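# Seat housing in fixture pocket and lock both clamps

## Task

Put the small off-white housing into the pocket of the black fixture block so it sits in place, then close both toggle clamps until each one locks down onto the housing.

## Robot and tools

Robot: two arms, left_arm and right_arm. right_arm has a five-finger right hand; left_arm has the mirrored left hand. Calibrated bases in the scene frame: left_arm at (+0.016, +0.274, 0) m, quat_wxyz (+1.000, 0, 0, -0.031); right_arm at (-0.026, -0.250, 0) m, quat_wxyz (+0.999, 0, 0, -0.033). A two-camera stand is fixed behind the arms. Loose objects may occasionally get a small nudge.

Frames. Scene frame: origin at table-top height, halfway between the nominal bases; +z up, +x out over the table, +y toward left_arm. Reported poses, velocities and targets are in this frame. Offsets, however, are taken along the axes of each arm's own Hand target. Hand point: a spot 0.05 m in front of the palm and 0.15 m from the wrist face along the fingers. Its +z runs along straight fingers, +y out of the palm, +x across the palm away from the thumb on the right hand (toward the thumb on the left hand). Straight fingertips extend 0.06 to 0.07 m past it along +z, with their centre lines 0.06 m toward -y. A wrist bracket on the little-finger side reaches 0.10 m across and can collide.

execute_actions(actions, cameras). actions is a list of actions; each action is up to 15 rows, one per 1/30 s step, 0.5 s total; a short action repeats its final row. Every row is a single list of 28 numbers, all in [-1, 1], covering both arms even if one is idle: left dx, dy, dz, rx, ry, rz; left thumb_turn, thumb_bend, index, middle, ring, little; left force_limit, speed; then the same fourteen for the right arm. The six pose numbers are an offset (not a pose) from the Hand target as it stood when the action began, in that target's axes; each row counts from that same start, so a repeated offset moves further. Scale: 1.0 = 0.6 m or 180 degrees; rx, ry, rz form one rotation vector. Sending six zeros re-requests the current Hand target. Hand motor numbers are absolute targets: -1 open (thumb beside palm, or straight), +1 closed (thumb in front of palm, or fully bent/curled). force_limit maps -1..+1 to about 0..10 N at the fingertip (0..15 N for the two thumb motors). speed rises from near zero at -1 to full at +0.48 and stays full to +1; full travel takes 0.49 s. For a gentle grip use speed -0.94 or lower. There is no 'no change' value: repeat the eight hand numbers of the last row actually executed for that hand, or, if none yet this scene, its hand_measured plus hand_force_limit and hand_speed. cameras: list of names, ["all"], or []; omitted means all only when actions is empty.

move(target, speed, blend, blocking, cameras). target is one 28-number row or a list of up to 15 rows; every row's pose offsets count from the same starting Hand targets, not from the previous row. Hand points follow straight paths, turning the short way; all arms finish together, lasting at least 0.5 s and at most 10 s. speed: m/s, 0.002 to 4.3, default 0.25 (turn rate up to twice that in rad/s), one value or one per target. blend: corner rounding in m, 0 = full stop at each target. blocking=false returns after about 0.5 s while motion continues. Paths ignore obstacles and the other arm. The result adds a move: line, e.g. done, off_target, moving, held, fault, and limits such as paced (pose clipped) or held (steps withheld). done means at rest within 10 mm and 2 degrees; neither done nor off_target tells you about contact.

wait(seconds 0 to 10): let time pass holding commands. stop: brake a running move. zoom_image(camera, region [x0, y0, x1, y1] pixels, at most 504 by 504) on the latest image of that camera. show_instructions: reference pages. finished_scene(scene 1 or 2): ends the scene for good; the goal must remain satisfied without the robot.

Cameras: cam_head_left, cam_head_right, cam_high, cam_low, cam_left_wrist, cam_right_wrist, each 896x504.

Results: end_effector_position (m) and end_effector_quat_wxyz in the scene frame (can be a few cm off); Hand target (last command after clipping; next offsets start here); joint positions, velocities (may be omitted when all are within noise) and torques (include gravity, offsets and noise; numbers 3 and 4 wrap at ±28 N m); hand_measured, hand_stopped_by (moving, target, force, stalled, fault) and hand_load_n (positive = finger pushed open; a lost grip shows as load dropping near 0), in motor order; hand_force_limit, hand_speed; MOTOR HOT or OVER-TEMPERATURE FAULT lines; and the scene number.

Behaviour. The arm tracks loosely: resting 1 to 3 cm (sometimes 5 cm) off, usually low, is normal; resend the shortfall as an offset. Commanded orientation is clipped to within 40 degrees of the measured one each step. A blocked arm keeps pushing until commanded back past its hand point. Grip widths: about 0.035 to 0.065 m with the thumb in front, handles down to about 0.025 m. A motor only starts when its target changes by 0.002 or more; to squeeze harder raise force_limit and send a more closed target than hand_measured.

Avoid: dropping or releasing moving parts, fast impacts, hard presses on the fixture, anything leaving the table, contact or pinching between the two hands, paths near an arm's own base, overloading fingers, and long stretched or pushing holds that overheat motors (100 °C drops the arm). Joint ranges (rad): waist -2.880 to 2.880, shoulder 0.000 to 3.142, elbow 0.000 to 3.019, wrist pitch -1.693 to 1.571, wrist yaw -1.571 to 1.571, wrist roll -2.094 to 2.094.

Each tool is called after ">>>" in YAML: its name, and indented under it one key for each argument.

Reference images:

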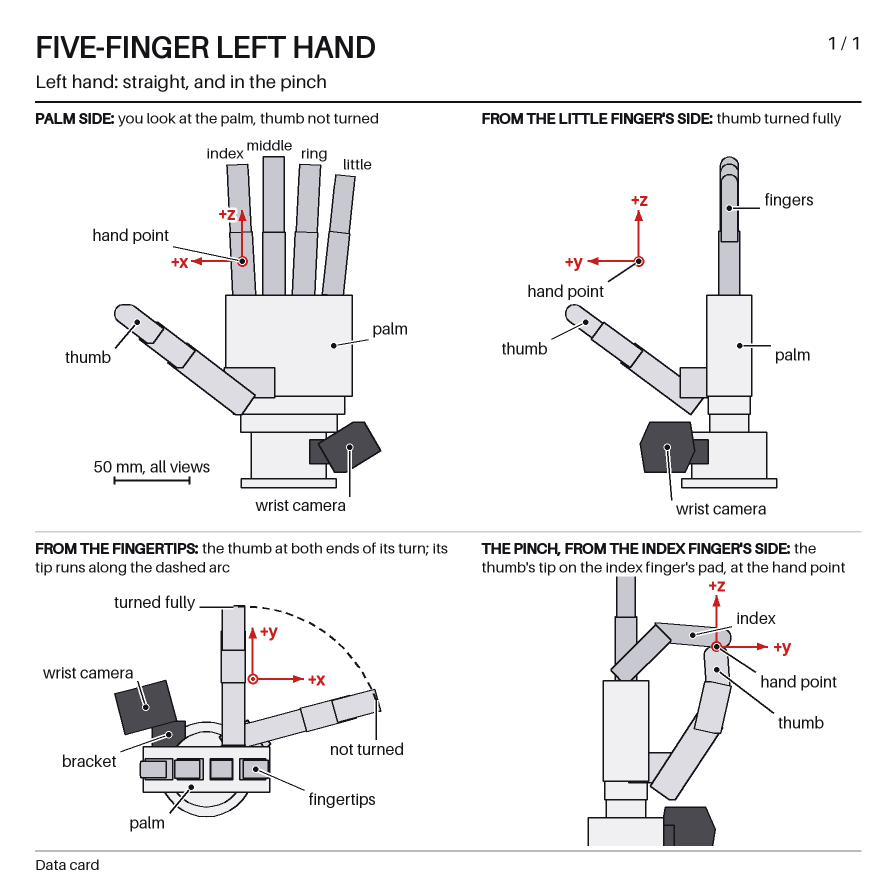

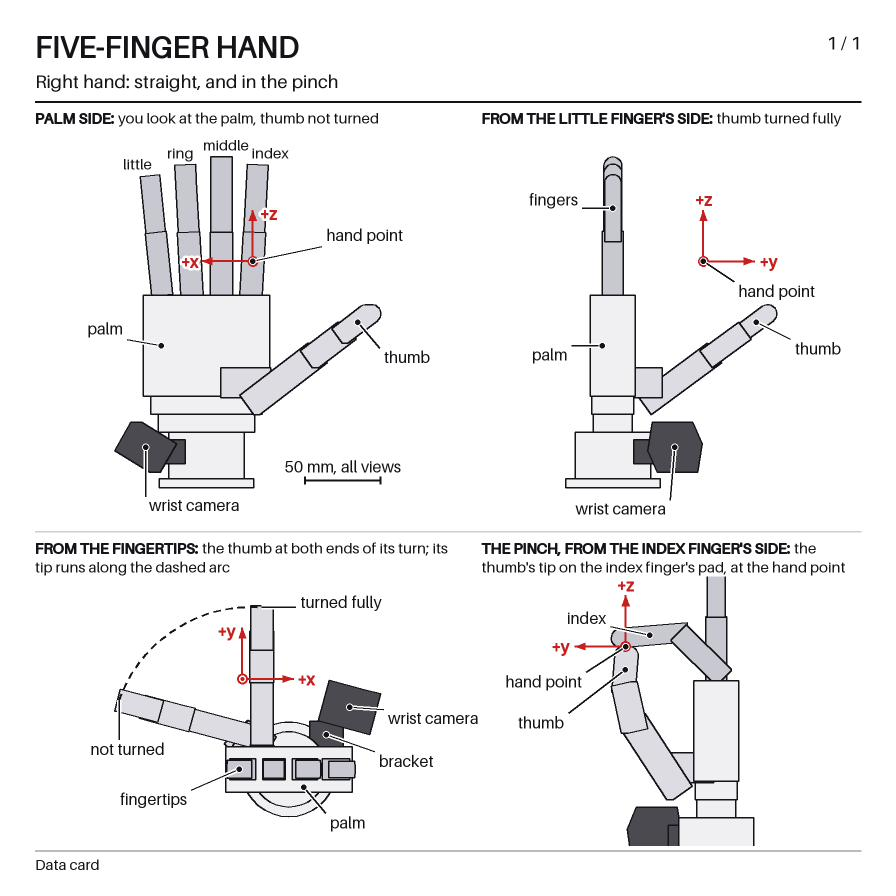

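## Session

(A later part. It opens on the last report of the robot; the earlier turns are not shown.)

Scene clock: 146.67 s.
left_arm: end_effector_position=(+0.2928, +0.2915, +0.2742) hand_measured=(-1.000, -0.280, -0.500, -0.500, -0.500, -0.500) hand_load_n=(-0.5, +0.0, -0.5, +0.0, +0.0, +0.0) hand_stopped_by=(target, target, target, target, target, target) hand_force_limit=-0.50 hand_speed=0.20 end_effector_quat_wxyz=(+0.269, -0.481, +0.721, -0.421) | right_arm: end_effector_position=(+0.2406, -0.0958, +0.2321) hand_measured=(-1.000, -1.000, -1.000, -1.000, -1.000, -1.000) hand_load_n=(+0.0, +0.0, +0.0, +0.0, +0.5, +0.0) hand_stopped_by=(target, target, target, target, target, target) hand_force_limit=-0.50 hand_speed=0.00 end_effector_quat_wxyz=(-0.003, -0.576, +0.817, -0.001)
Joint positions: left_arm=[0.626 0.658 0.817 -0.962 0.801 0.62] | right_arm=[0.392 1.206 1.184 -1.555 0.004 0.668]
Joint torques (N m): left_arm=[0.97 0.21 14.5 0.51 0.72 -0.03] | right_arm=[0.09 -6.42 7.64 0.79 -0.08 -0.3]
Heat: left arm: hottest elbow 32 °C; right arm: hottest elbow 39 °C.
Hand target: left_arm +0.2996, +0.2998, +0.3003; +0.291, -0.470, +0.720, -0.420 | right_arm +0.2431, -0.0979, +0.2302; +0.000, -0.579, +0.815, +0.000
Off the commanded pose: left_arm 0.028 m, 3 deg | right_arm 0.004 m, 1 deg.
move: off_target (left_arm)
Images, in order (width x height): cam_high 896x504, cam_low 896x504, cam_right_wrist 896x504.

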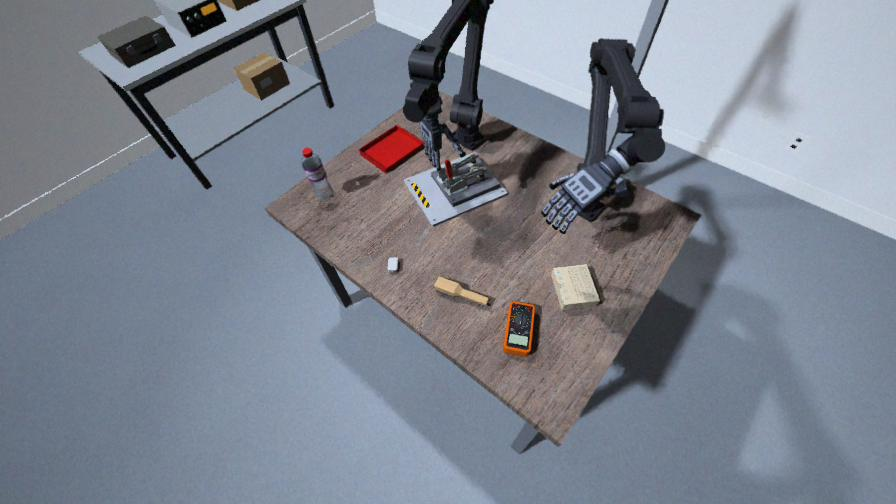

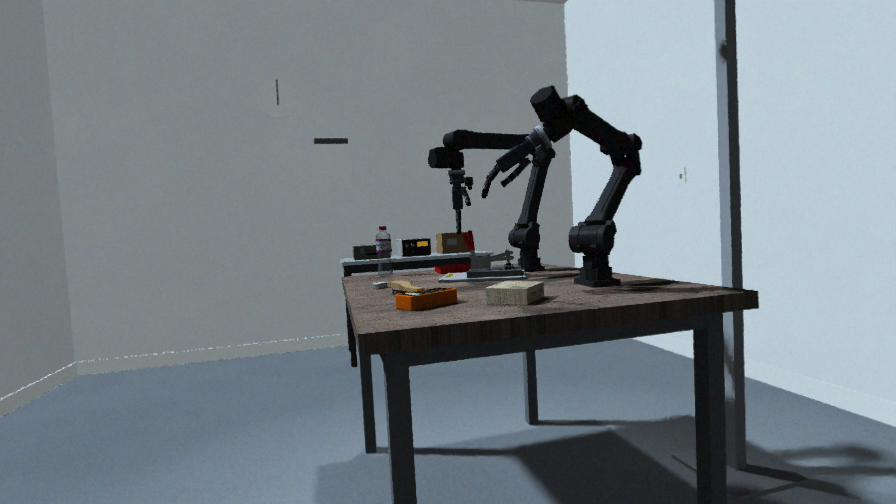

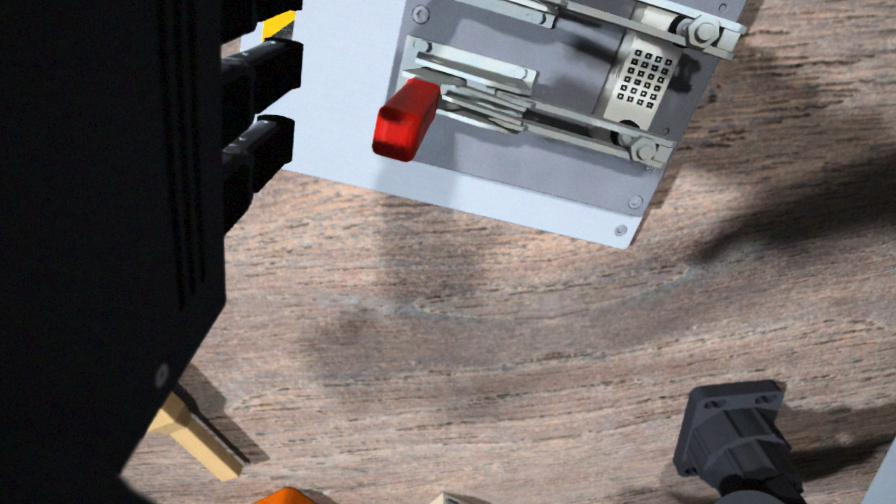

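>>> move:
  target:
    - [0,0,0,0,0,0,-1,-0.28,-0.5,-0.5,-0.5,-0.5,-0.5,0.2,0.0,0.0,0.05,0,0,0,-1,-1,-1,-1,-1,-1,-0.5,0]
    - [0,0,0,0,0,0,-1,-0.28,-0.5,-0.5,-0.5,-0.5,-0.5,0.2,0.0,0.075,0.05,0,0,0,-1,-1,-1,-1,-1,-1,-0.5,0]
  cameras: ["cam_low", "cam_high", "cam_right_wrist"]
  speed: 0.1

>>> zoom_image:
  camera: "cam_low"
  region: [425, 180, 535, 290]

>>> zoom_image:
  camera: "cam_high"
  region: [380, 80, 520, 220]

Scene clock: 149.10 s.
left_arm: end_effector_position=(+0.2928, +0.2915, +0.2742) hand_measured=(-1.000, -0.280, -0.500, -0.500, -0.500, -0.500) hand_load_n=(-0.5, +0.0, +0.0, +0.0, +0.0, +0.0) hand_stopped_by=(target, target, target, target, target, target) hand_force_limit=-0.50 hand_speed=0.20 end_effector_quat_wxyz=(+0.269, -0.481, +0.721, -0.421) | right_arm: end_effector_position=(+0.2085, -0.0875, +0.1968) hand_measured=(-1.000, -1.000, -1.000, -1.000, -1.000, -1.000) hand_load_n=(+0.0, +0.0, +0.0, +0.0, +0.0, +0.0) hand_stopped_by=(target, target, target, target, target, target) hand_force_limit=-0.50 hand_speed=0.00 end_effector_quat_wxyz=(-0.002, -0.578, +0.816, -0.003)
Joint positions: left_arm=[0.626 0.658 0.817 -0.962 0.801 0.62] | right_arm=[0.454 1.136 1.038 -1.476 0.007 0.726]
Joint torques (N m): left_arm=[1.03 0.09 14.49 0.5 0.72 -0.02] | right_arm=[2.02 -6.89 7.51 -0.1 -0.24 0.07]
Heat: left arm: hottest elbow 32 °C; right arm: hottest elbow 39 °C.
Hand target: left_arm +0.2996, +0.2998, +0.3003; +0.291, -0.470, +0.720, -0.420 | right_arm +0.2007, -0.0831, +0.2001; +0.000, -0.579, +0.815, +0.000
Off the commanded pose: left_arm 0.028 m, 3 deg | right_arm 0.010 m, 0 deg.
move: off_target (left_arm)
Images, in order (width x height): cam_high 896x504, cam_low 896x504, cam_right_wrist 896x504.

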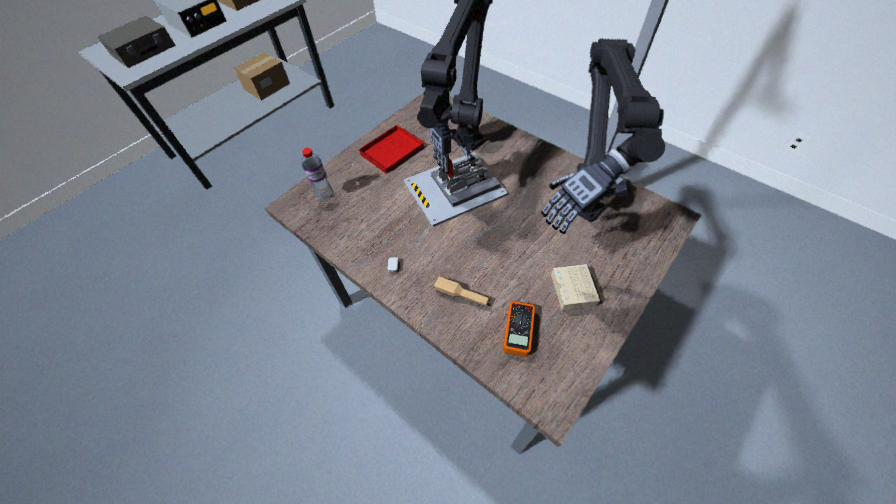

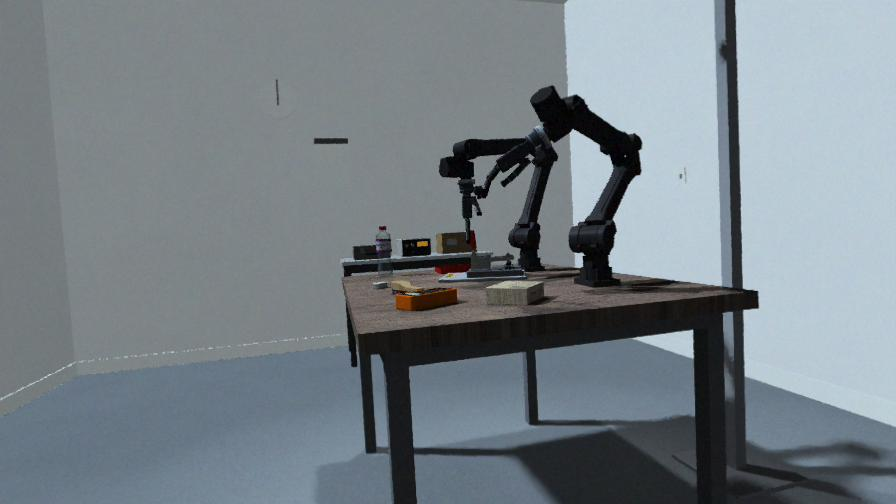

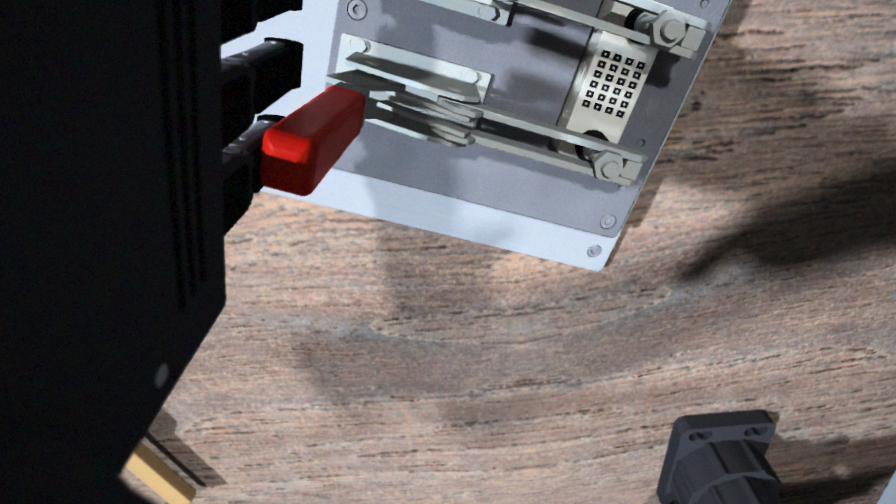

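Scaled by 4.582 from the camera's 896x504 image, which has a finer 1280x720 frame.

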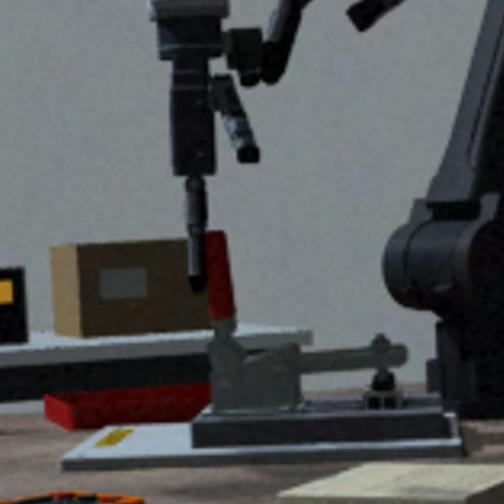

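Scaled by 3.600 from the camera's 896x504 image, which has a finer 1280x720 frame.

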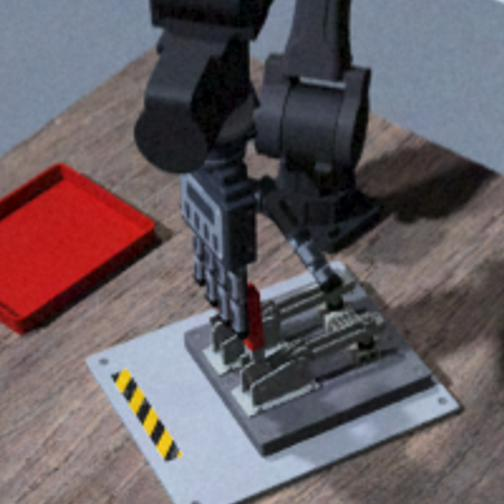

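>>> move:
  target: [0,0,0,0,0,0,-1,-0.28,-0.5,-0.5,-0.5,-0.5,-0.5,0.2,0.0,0.02,0,0,0,0,-1,-1,-1,-1,-1,-1,-0.5,0]
  cameras: ["cam_low", "cam_high"]
  speed: 0.06

>>> zoom_image:
  camera: "cam_low"
  region: [455, 220, 525, 290]

>>> zoom_image:
  camera: "cam_high"
  region: [420, 130, 500, 210]

Scene clock: 150.27 s.
left_arm: end_effector_position=(+0.2928, +0.2915, +0.2742) hand_measured=(-1.000, -0.280, -0.500, -0.500, -0.500, -0.500) hand_load_n=(+0.0, +0.0, +0.0, +0.0, -0.5, +0.0) hand_stopped_by=(target, target, target, target, target, target) hand_force_limit=-0.50 hand_speed=0.20 end_effector_quat_wxyz=(+0.269, -0.481, +0.721, -0.421) | right_arm: end_effector_position=(+0.2009, -0.0841, +0.1969) hand_measured=(-1.000, -1.000, -1.000, -1.000, -1.000, -1.000) hand_load_n=(+0.0, +0.0, +0.0, +0.0, +0.0, +0.5) hand_stopped_by=(target, target, target, target, target, target) hand_force_limit=-0.50 hand_speed=0.00 end_effector_quat_wxyz=(+0.001, -0.577, +0.817, -0.007)
Joint positions: left_arm=[0.626 0.658 0.817 -0.962 0.801 0.62] | right_arm=[0.478 1.114 1.024 -1.476 0.014 0.753]
Joint torques (N m): left_arm=[1.03 0.15 14.52 0.53 0.71 0] | right_arm=[2.26 -6.71 7.35 -0.32 -0.49 0.07]
Heat: left arm: hottest elbow 32 °C; right arm: hottest elbow 39 °C.
Hand target: left_arm +0.2996, +0.2998, +0.3003; +0.291, -0.470, +0.720, -0.420 | right_arm +0.1894, -0.0791, +0.2001; +0.000, -0.579, +0.815, +0.000
Off the commanded pose: left_arm 0.028 m, 3 deg | right_arm 0.013 m, 1 deg.
move: off_target (left_arm, right_arm)
Images, in order (width x height): cam_high 896x504, cam_low 896x504.

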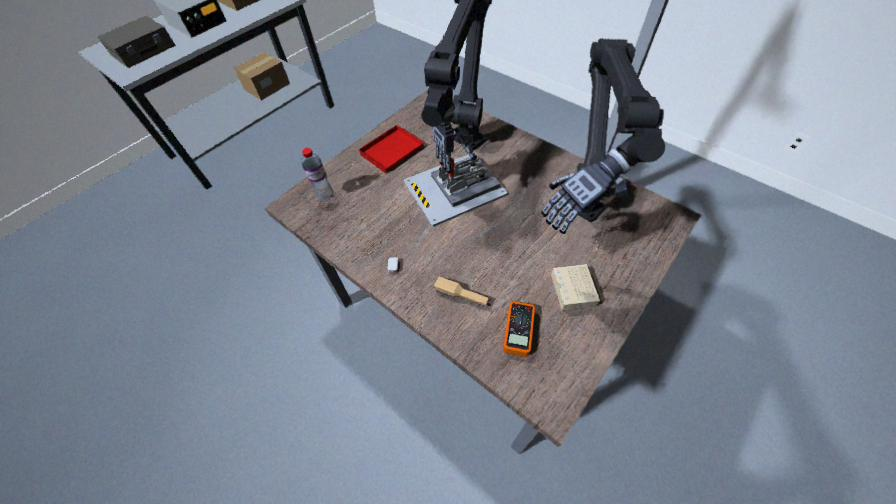

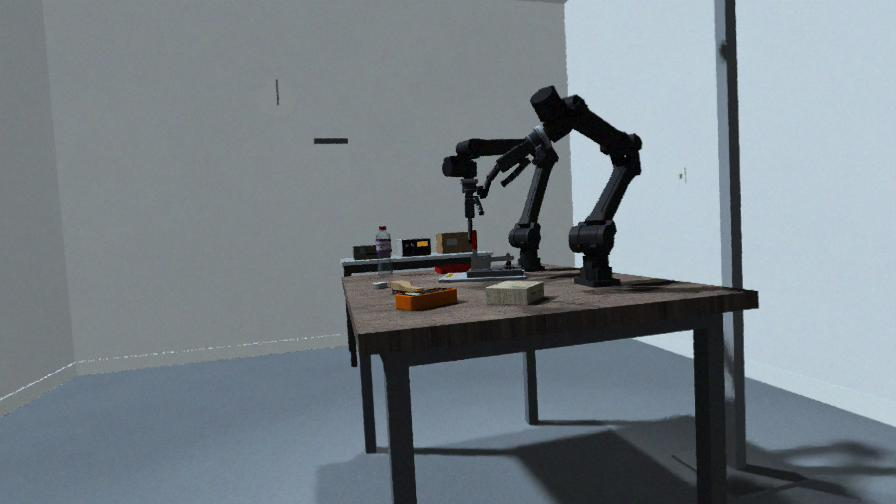

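Scaled by 7.200 from the camera's 896x504 image, which has a finer 1280x720 frame.

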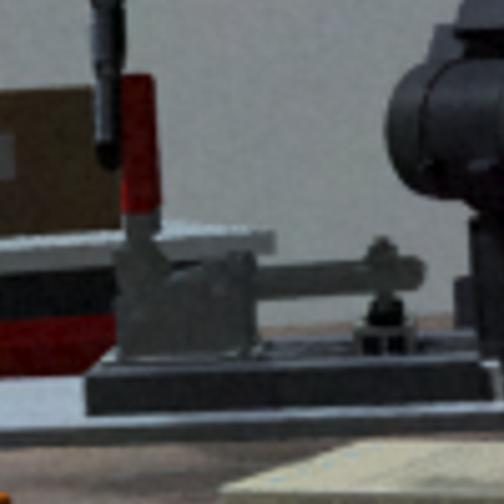

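Scaled by 6.300 from the camera's 896x504 image, which has a finer 1280x720 frame.

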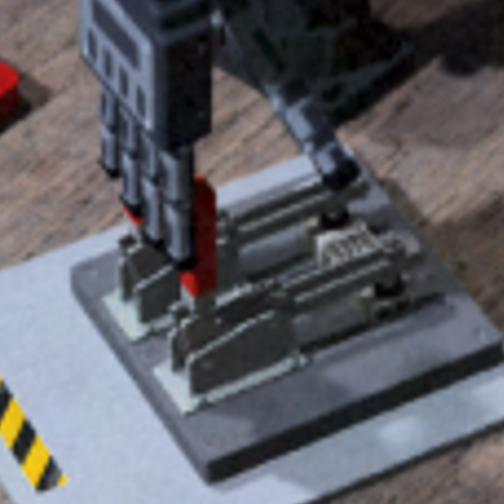

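>>> move:
  target: [0,0,0,0,0,0,-1,-0.28,-0.5,-0.5,-0.5,-0.5,-0.5,0.2,0.0,0.02,0,0,0,0,-1,-1,-1,-1,-1,-1,-0.5,0]
  cameras: ["cam_low", "cam_high", "cam_right_wrist"]
  speed: 0.05

>>> zoom_image:
  camera: "cam_low"
  region: [455, 220, 525, 290]

>>> zoom_image:
  camera: "cam_high"
  region: [420, 130, 500, 210]

Scene clock: 151.60 s.
left_arm: end_effector_position=(+0.2928, +0.2915, +0.2742) hand_measured=(-1.000, -0.280, -0.500, -0.500, -0.500, -0.500) hand_load_n=(+0.0, +0.0, +0.0, +0.0, +0.0, +0.0) hand_stopped_by=(target, target, target, target, target, target) hand_force_limit=-0.50 hand_speed=0.20 end_effector_quat_wxyz=(+0.269, -0.481, +0.721, -0.421) | right_arm: end_effector_position=(+0.1871, -0.0785, +0.1977) hand_measured=(-1.000, -1.000, -1.000, -1.000, -1.000, -1.000) hand_load_n=(+0.0, +0.0, +0.5, +0.0, +0.0, +0.0) hand_stopped_by=(target, target, target, target, target, target) hand_force_limit=-0.50 hand_speed=0.00 end_effector_quat_wxyz=(+0.001, -0.577, +0.817, -0.005)
Joint positions: left_arm=[0.626 0.658 0.817 -0.962 0.801 0.62] | right_arm=[0.513 1.086 1.006 -1.487 0.01 0.788]
Joint torques (N m): left_arm=[0.85 -0.03 14.52 0.54 0.72 -0.01] | right_arm=[2.14 -5.95 7.45 -0.21 -0.35 0.02]
Heat: left arm: hottest elbow 32 °C; right arm: hottest elbow 39 °C.
Hand target: left_arm +0.2996, +0.2998, +0.3003; +0.291, -0.470, +0.720, -0.420 | right_arm +0.1779, -0.0752, +0.2000; +0.000, -0.579, +0.815, +0.000
Off the commanded pose: left_arm 0.028 m, 3 deg | right_arm 0.010 m, 1 deg.
move: off_target (left_arm)
Images, in order (width x height): cam_high 896x504, cam_low 896x504, cam_right_wrist 896x504.

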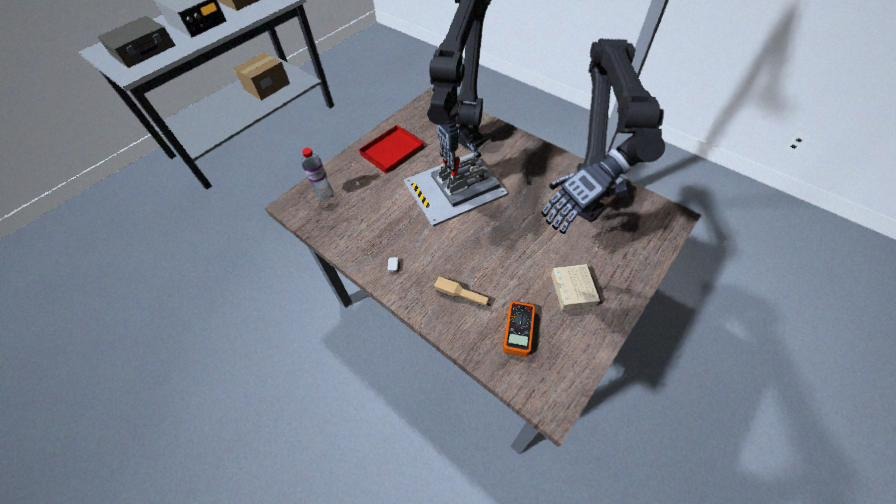

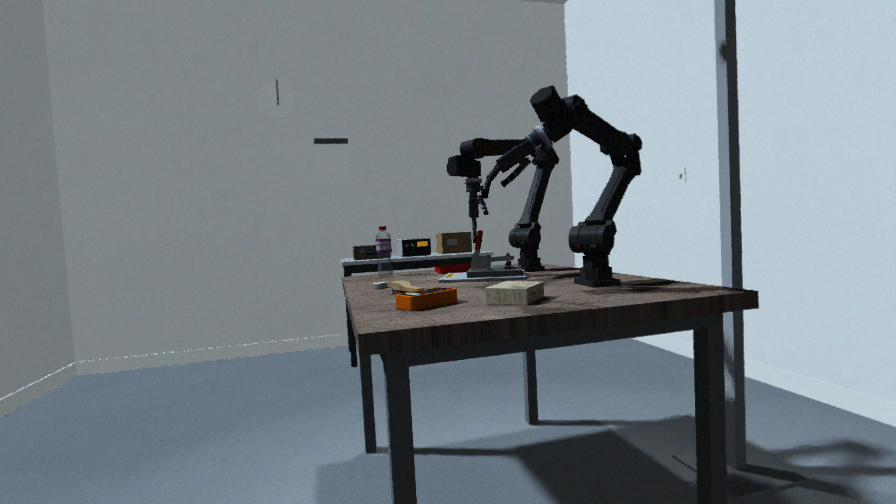

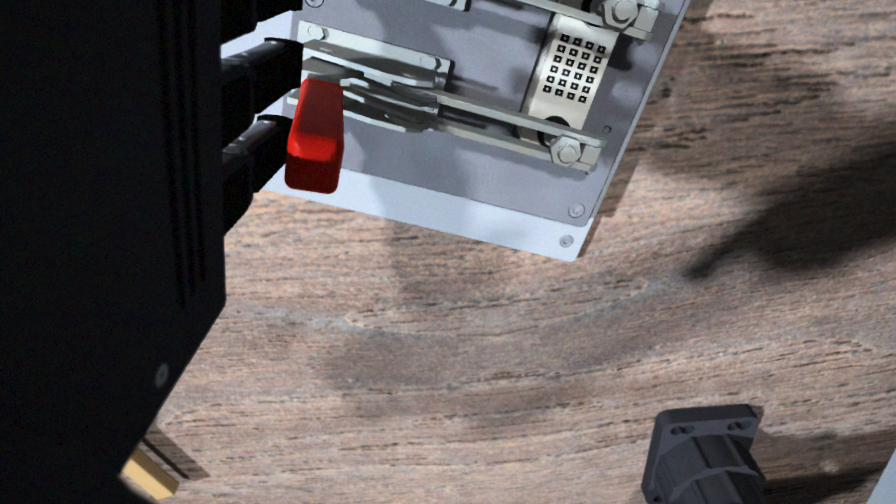

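Scaled by 7.200 from the camera's 896x504 image, which has a finer 1280x720 frame.

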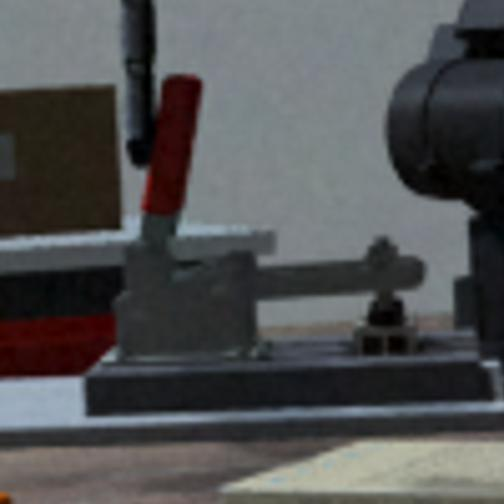

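Scaled by 6.300 from the camera's 896x504 image, which has a finer 1280x720 frame.

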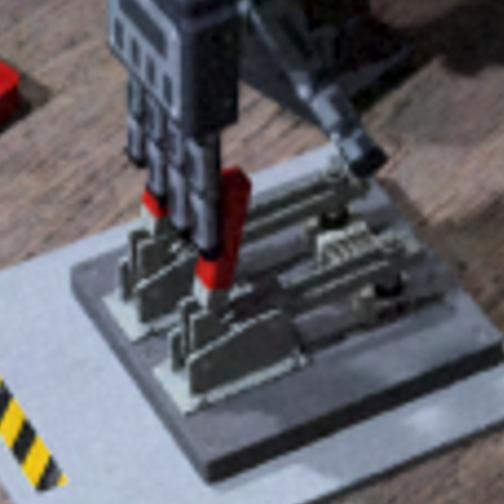

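>>> move:
  target: [0,0,0,0,0,0,-1,-0.28,-0.5,-0.5,-0.5,-0.5,-0.5,0.2,0.0,0.02,0,0,0,0,-1,-1,-1,-1,-1,-1,-0.5,0]
  cameras: ["cam_low", "cam_high"]
  speed: 0.05

>>> zoom_image:
  camera: "cam_low"
  region: [455, 220, 525, 290]

>>> zoom_image:
  camera: "cam_high"
  region: [420, 130, 500, 210]

Scene clock: 152.83 s.
left_arm: end_effector_position=(+0.2928, +0.2915, +0.2742) hand_measured=(-1.000, -0.280, -0.500, -0.500, -0.500, -0.500) hand_load_n=(+0.0, +0.0, +0.0, +0.0, +0.0, +0.0) hand_stopped_by=(target, target, target, target, target, target) hand_force_limit=-0.50 hand_speed=0.20 end_effector_quat_wxyz=(+0.269, -0.481, +0.721, -0.421) | right_arm: end_effector_position=(+0.1856, -0.0763, +0.1967) hand_measured=(-1.000, -1.000, -1.000, -1.000, -1.000, -1.000) hand_load_n=(+0.0, +0.0, +1.5, +0.0, +0.0, +0.0) hand_stopped_by=(target, target, target, target, target, target) hand_force_limit=-0.50 hand_speed=0.00 end_effector_quat_wxyz=(+0.005, -0.565, +0.825, -0.013)
Joint positions: left_arm=[0.626 0.658 0.817 -0.962 0.801 0.62] | right_arm=[0.53 1.072 0.996 -1.482 0.024 0.833]
Joint torques (N m): left_arm=[0.85 -0.03 14.42 0.5 0.71 0] | right_arm=[2.96 -6.59 7.09 -0.68 -0.93 -0.16]
Heat: left arm: hottest elbow 32 °C; right arm: hottest elbow 39 °C.
Hand target: left_arm +0.2996, +0.2998, +0.3003; +0.291, -0.470, +0.720, -0.420 | right_arm +0.1667, -0.0712, +0.2001; +0.000, -0.579, +0.815, +0.000
Off the commanded pose: left_arm 0.028 m, 3 deg | right_arm 0.020 m, 2 deg.
move: off_target (left_arm, right_arm)
Images, in order (width x height): cam_high 896x504, cam_low 896x504.

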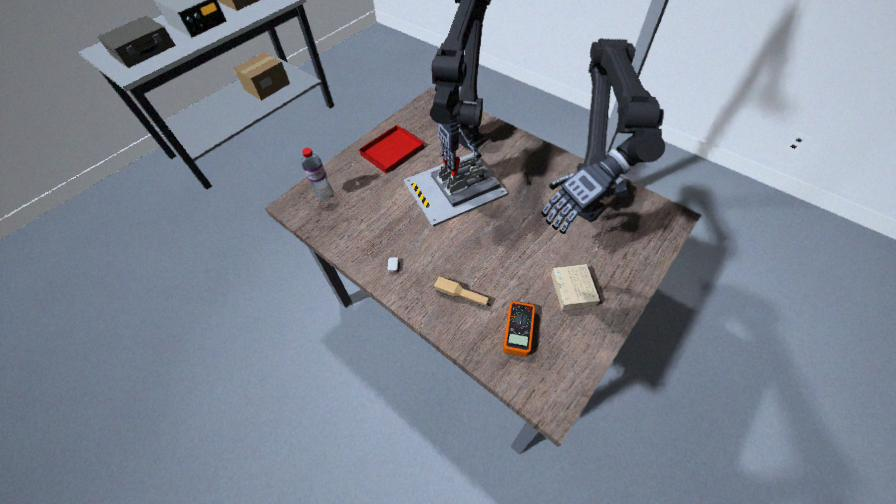

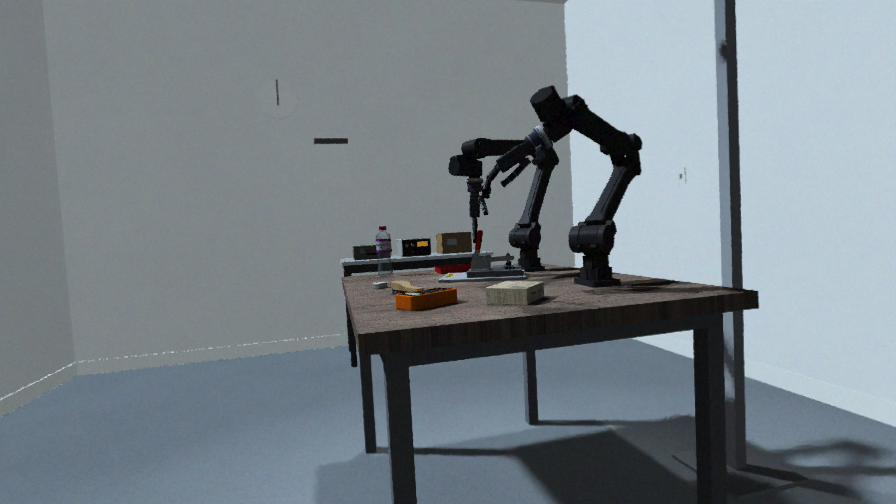

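Scaled by 7.200 from the camera's 896x504 image, which has a finer 1280x720 frame.

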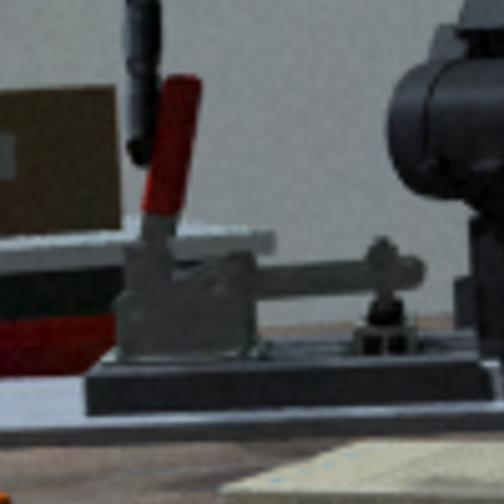

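Scaled by 6.300 from the camera's 896x504 image, which has a finer 1280x720 frame.

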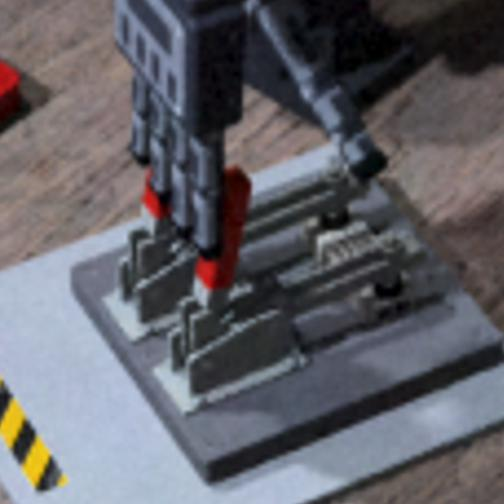

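>>> move:
  target:
    - [0,0,0,0,0,0,-1,-0.28,-0.5,-0.5,-0.5,-0.5,-0.5,0.2,0.0,-0.08,0,0,0,0,-1,-1,-1,-1,-1,-1,-0.5,0]
    - [0,0,0,0,0,0,-1,-0.28,-0.5,-0.5,-0.5,-0.5,-0.5,0.2,0.0,-0.12,-0.15,0,0,0,-1,-1,-1,-1,-1,-1,-0.5,0]
  cameras: ["cam_low", "cam_high", "cam_right_wrist", "cam_head_left"]
  speed: 0.15

>>> zoom_image:
  camera: "cam_low"
  region: [455, 220, 525, 290]

>>> zoom_image:
  camera: "cam_high"
  region: [420, 130, 500, 210]

>>> zoom_image:
  camera: "cam_right_wrist"
  region: [220, 0, 724, 300]

Scene clock: 155.37 s.
left_arm: end_effector_position=(+0.2928, +0.2915, +0.2742) hand_measured=(-1.000, -0.280, -0.500, -0.500, -0.500, -0.500) hand_load_n=(+0.0, +0.0, +0.0, +0.0, +0.0, +0.0) hand_stopped_by=(target, target, target, target, target, target) hand_force_limit=-0.50 hand_speed=0.20 end_effector_quat_wxyz=(+0.269, -0.481, +0.721, -0.421) | right_arm: end_effector_position=(+0.2202, -0.0972, +0.2670) hand_measured=(-1.000, -1.000, -1.000, -1.000, -1.000, -1.000) hand_load_n=(+0.0, +0.0, +0.0, +0.0, +0.0, +0.0) hand_stopped_by=(target, target, target, target, target, target) hand_force_limit=-0.50 hand_speed=0.00 end_effector_quat_wxyz=(-0.026, -0.576, +0.817, +0.005)
Joint positions: left_arm=[0.626 0.658 0.817 -0.962 0.801 0.62] | right_arm=[0.409 1.189 1.258 -1.693 0.004 0.685]
Joint torques (N m): left_arm=[1.03 0.09 14.48 0.65 0.71 -0.03] | right_arm=[0.03 -5.89 12.72 -0.16 -0.08 -0.3]
Heat: left arm: hottest elbow 32 °C; right arm: hottest elbow 39 °C.
Hand target: left_arm +0.2996, +0.2998, +0.3003; +0.291, -0.470, +0.720, -0.420 | right_arm +0.2346, -0.0949, +0.2901; +0.000, -0.579, +0.815, +0.000
Off the commanded pose: left_arm 0.028 m, 3 deg | right_arm 0.027 m, 3 deg.
move: off_target (left_arm, right_arm)
Images, in order (width x height): cam_head_left 896x504, cam_high 896x504, cam_low 896x504, cam_right_wrist 896x504.

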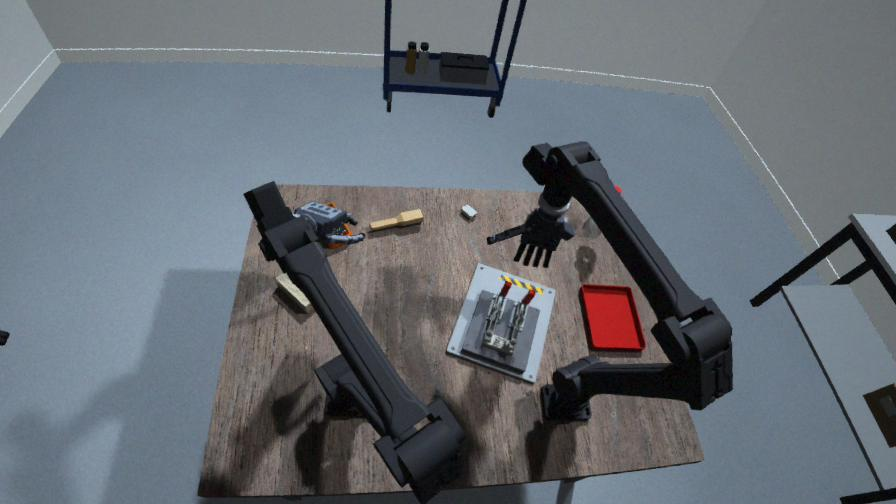

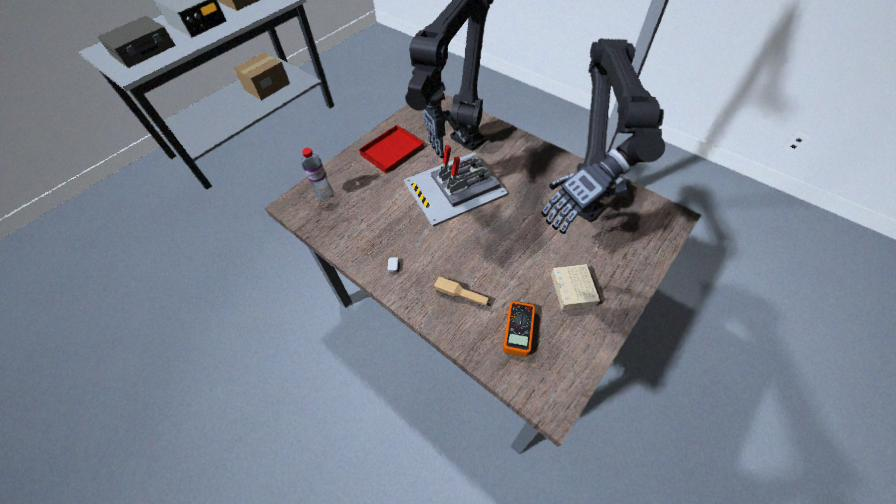

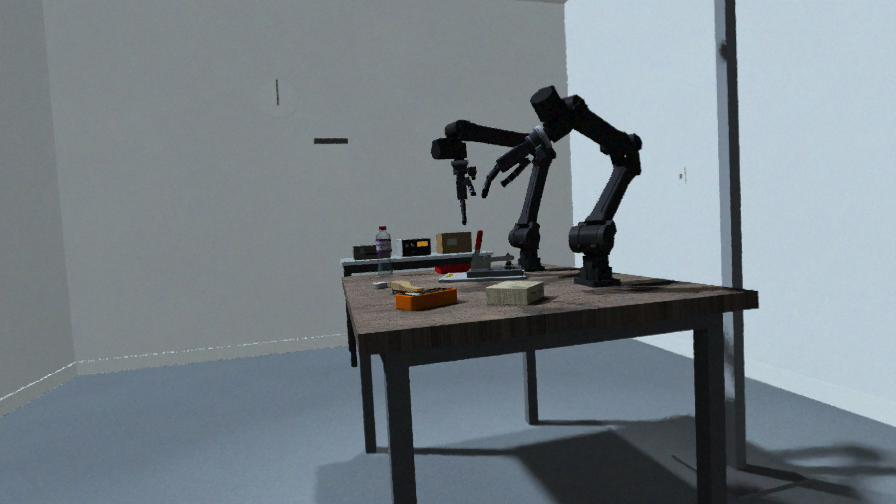

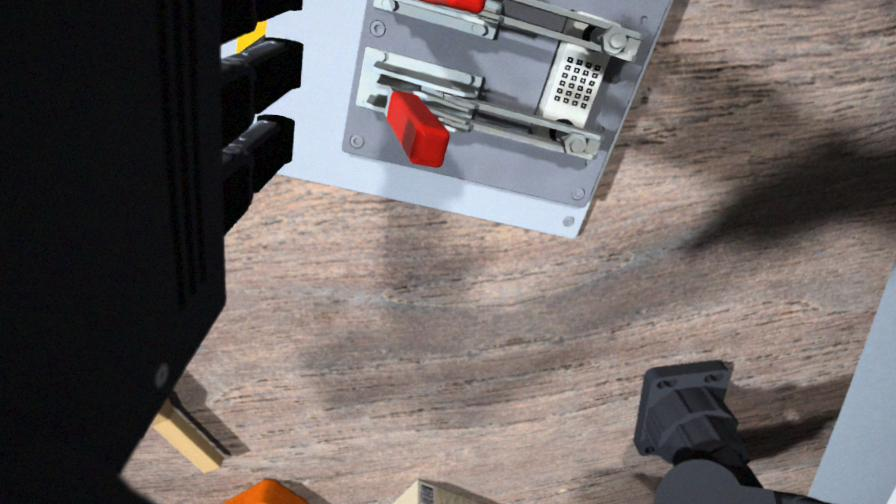

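Scaled by 7.200 from the camera's 896x504 image, which has a finer 1280x720 frame.

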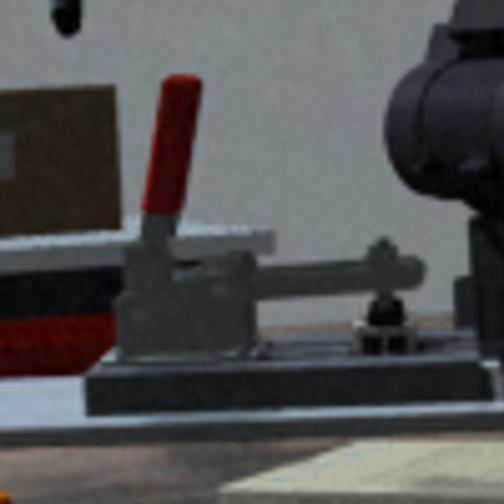

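Scaled by 6.300 from the camera's 896x504 image, which has a finer 1280x720 frame.

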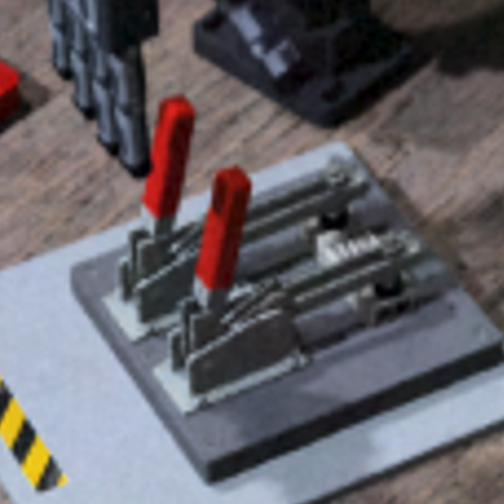

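Scaled by 1.000.

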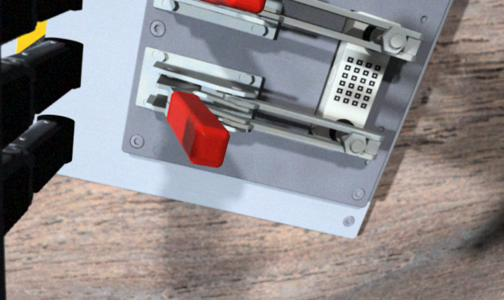

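>>> zoom_image:
  camera: "cam_right_wrist"
  region: [520, 0, 660, 170]

>>> zoom_image:
  camera: "cam_head_left"
  region: [465, 310, 545, 370]

Scaled by 2.965 from the camera's 896x504 image, which has a finer 1280x720 frame.

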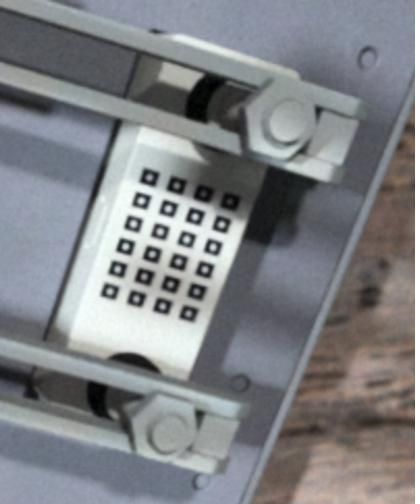

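Scaled by 6.300 from the camera's 896x504 image, which has a finer 1280x720 frame.

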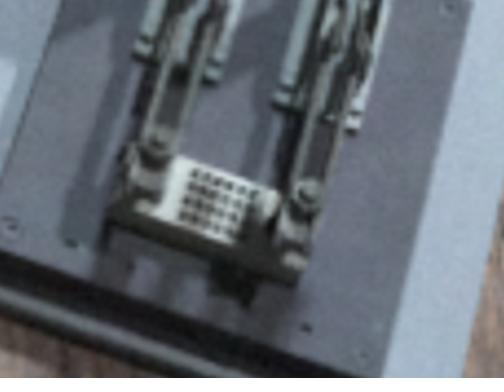

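>>> finished_scene:
  scene: 1

The scene is finished: the task was done.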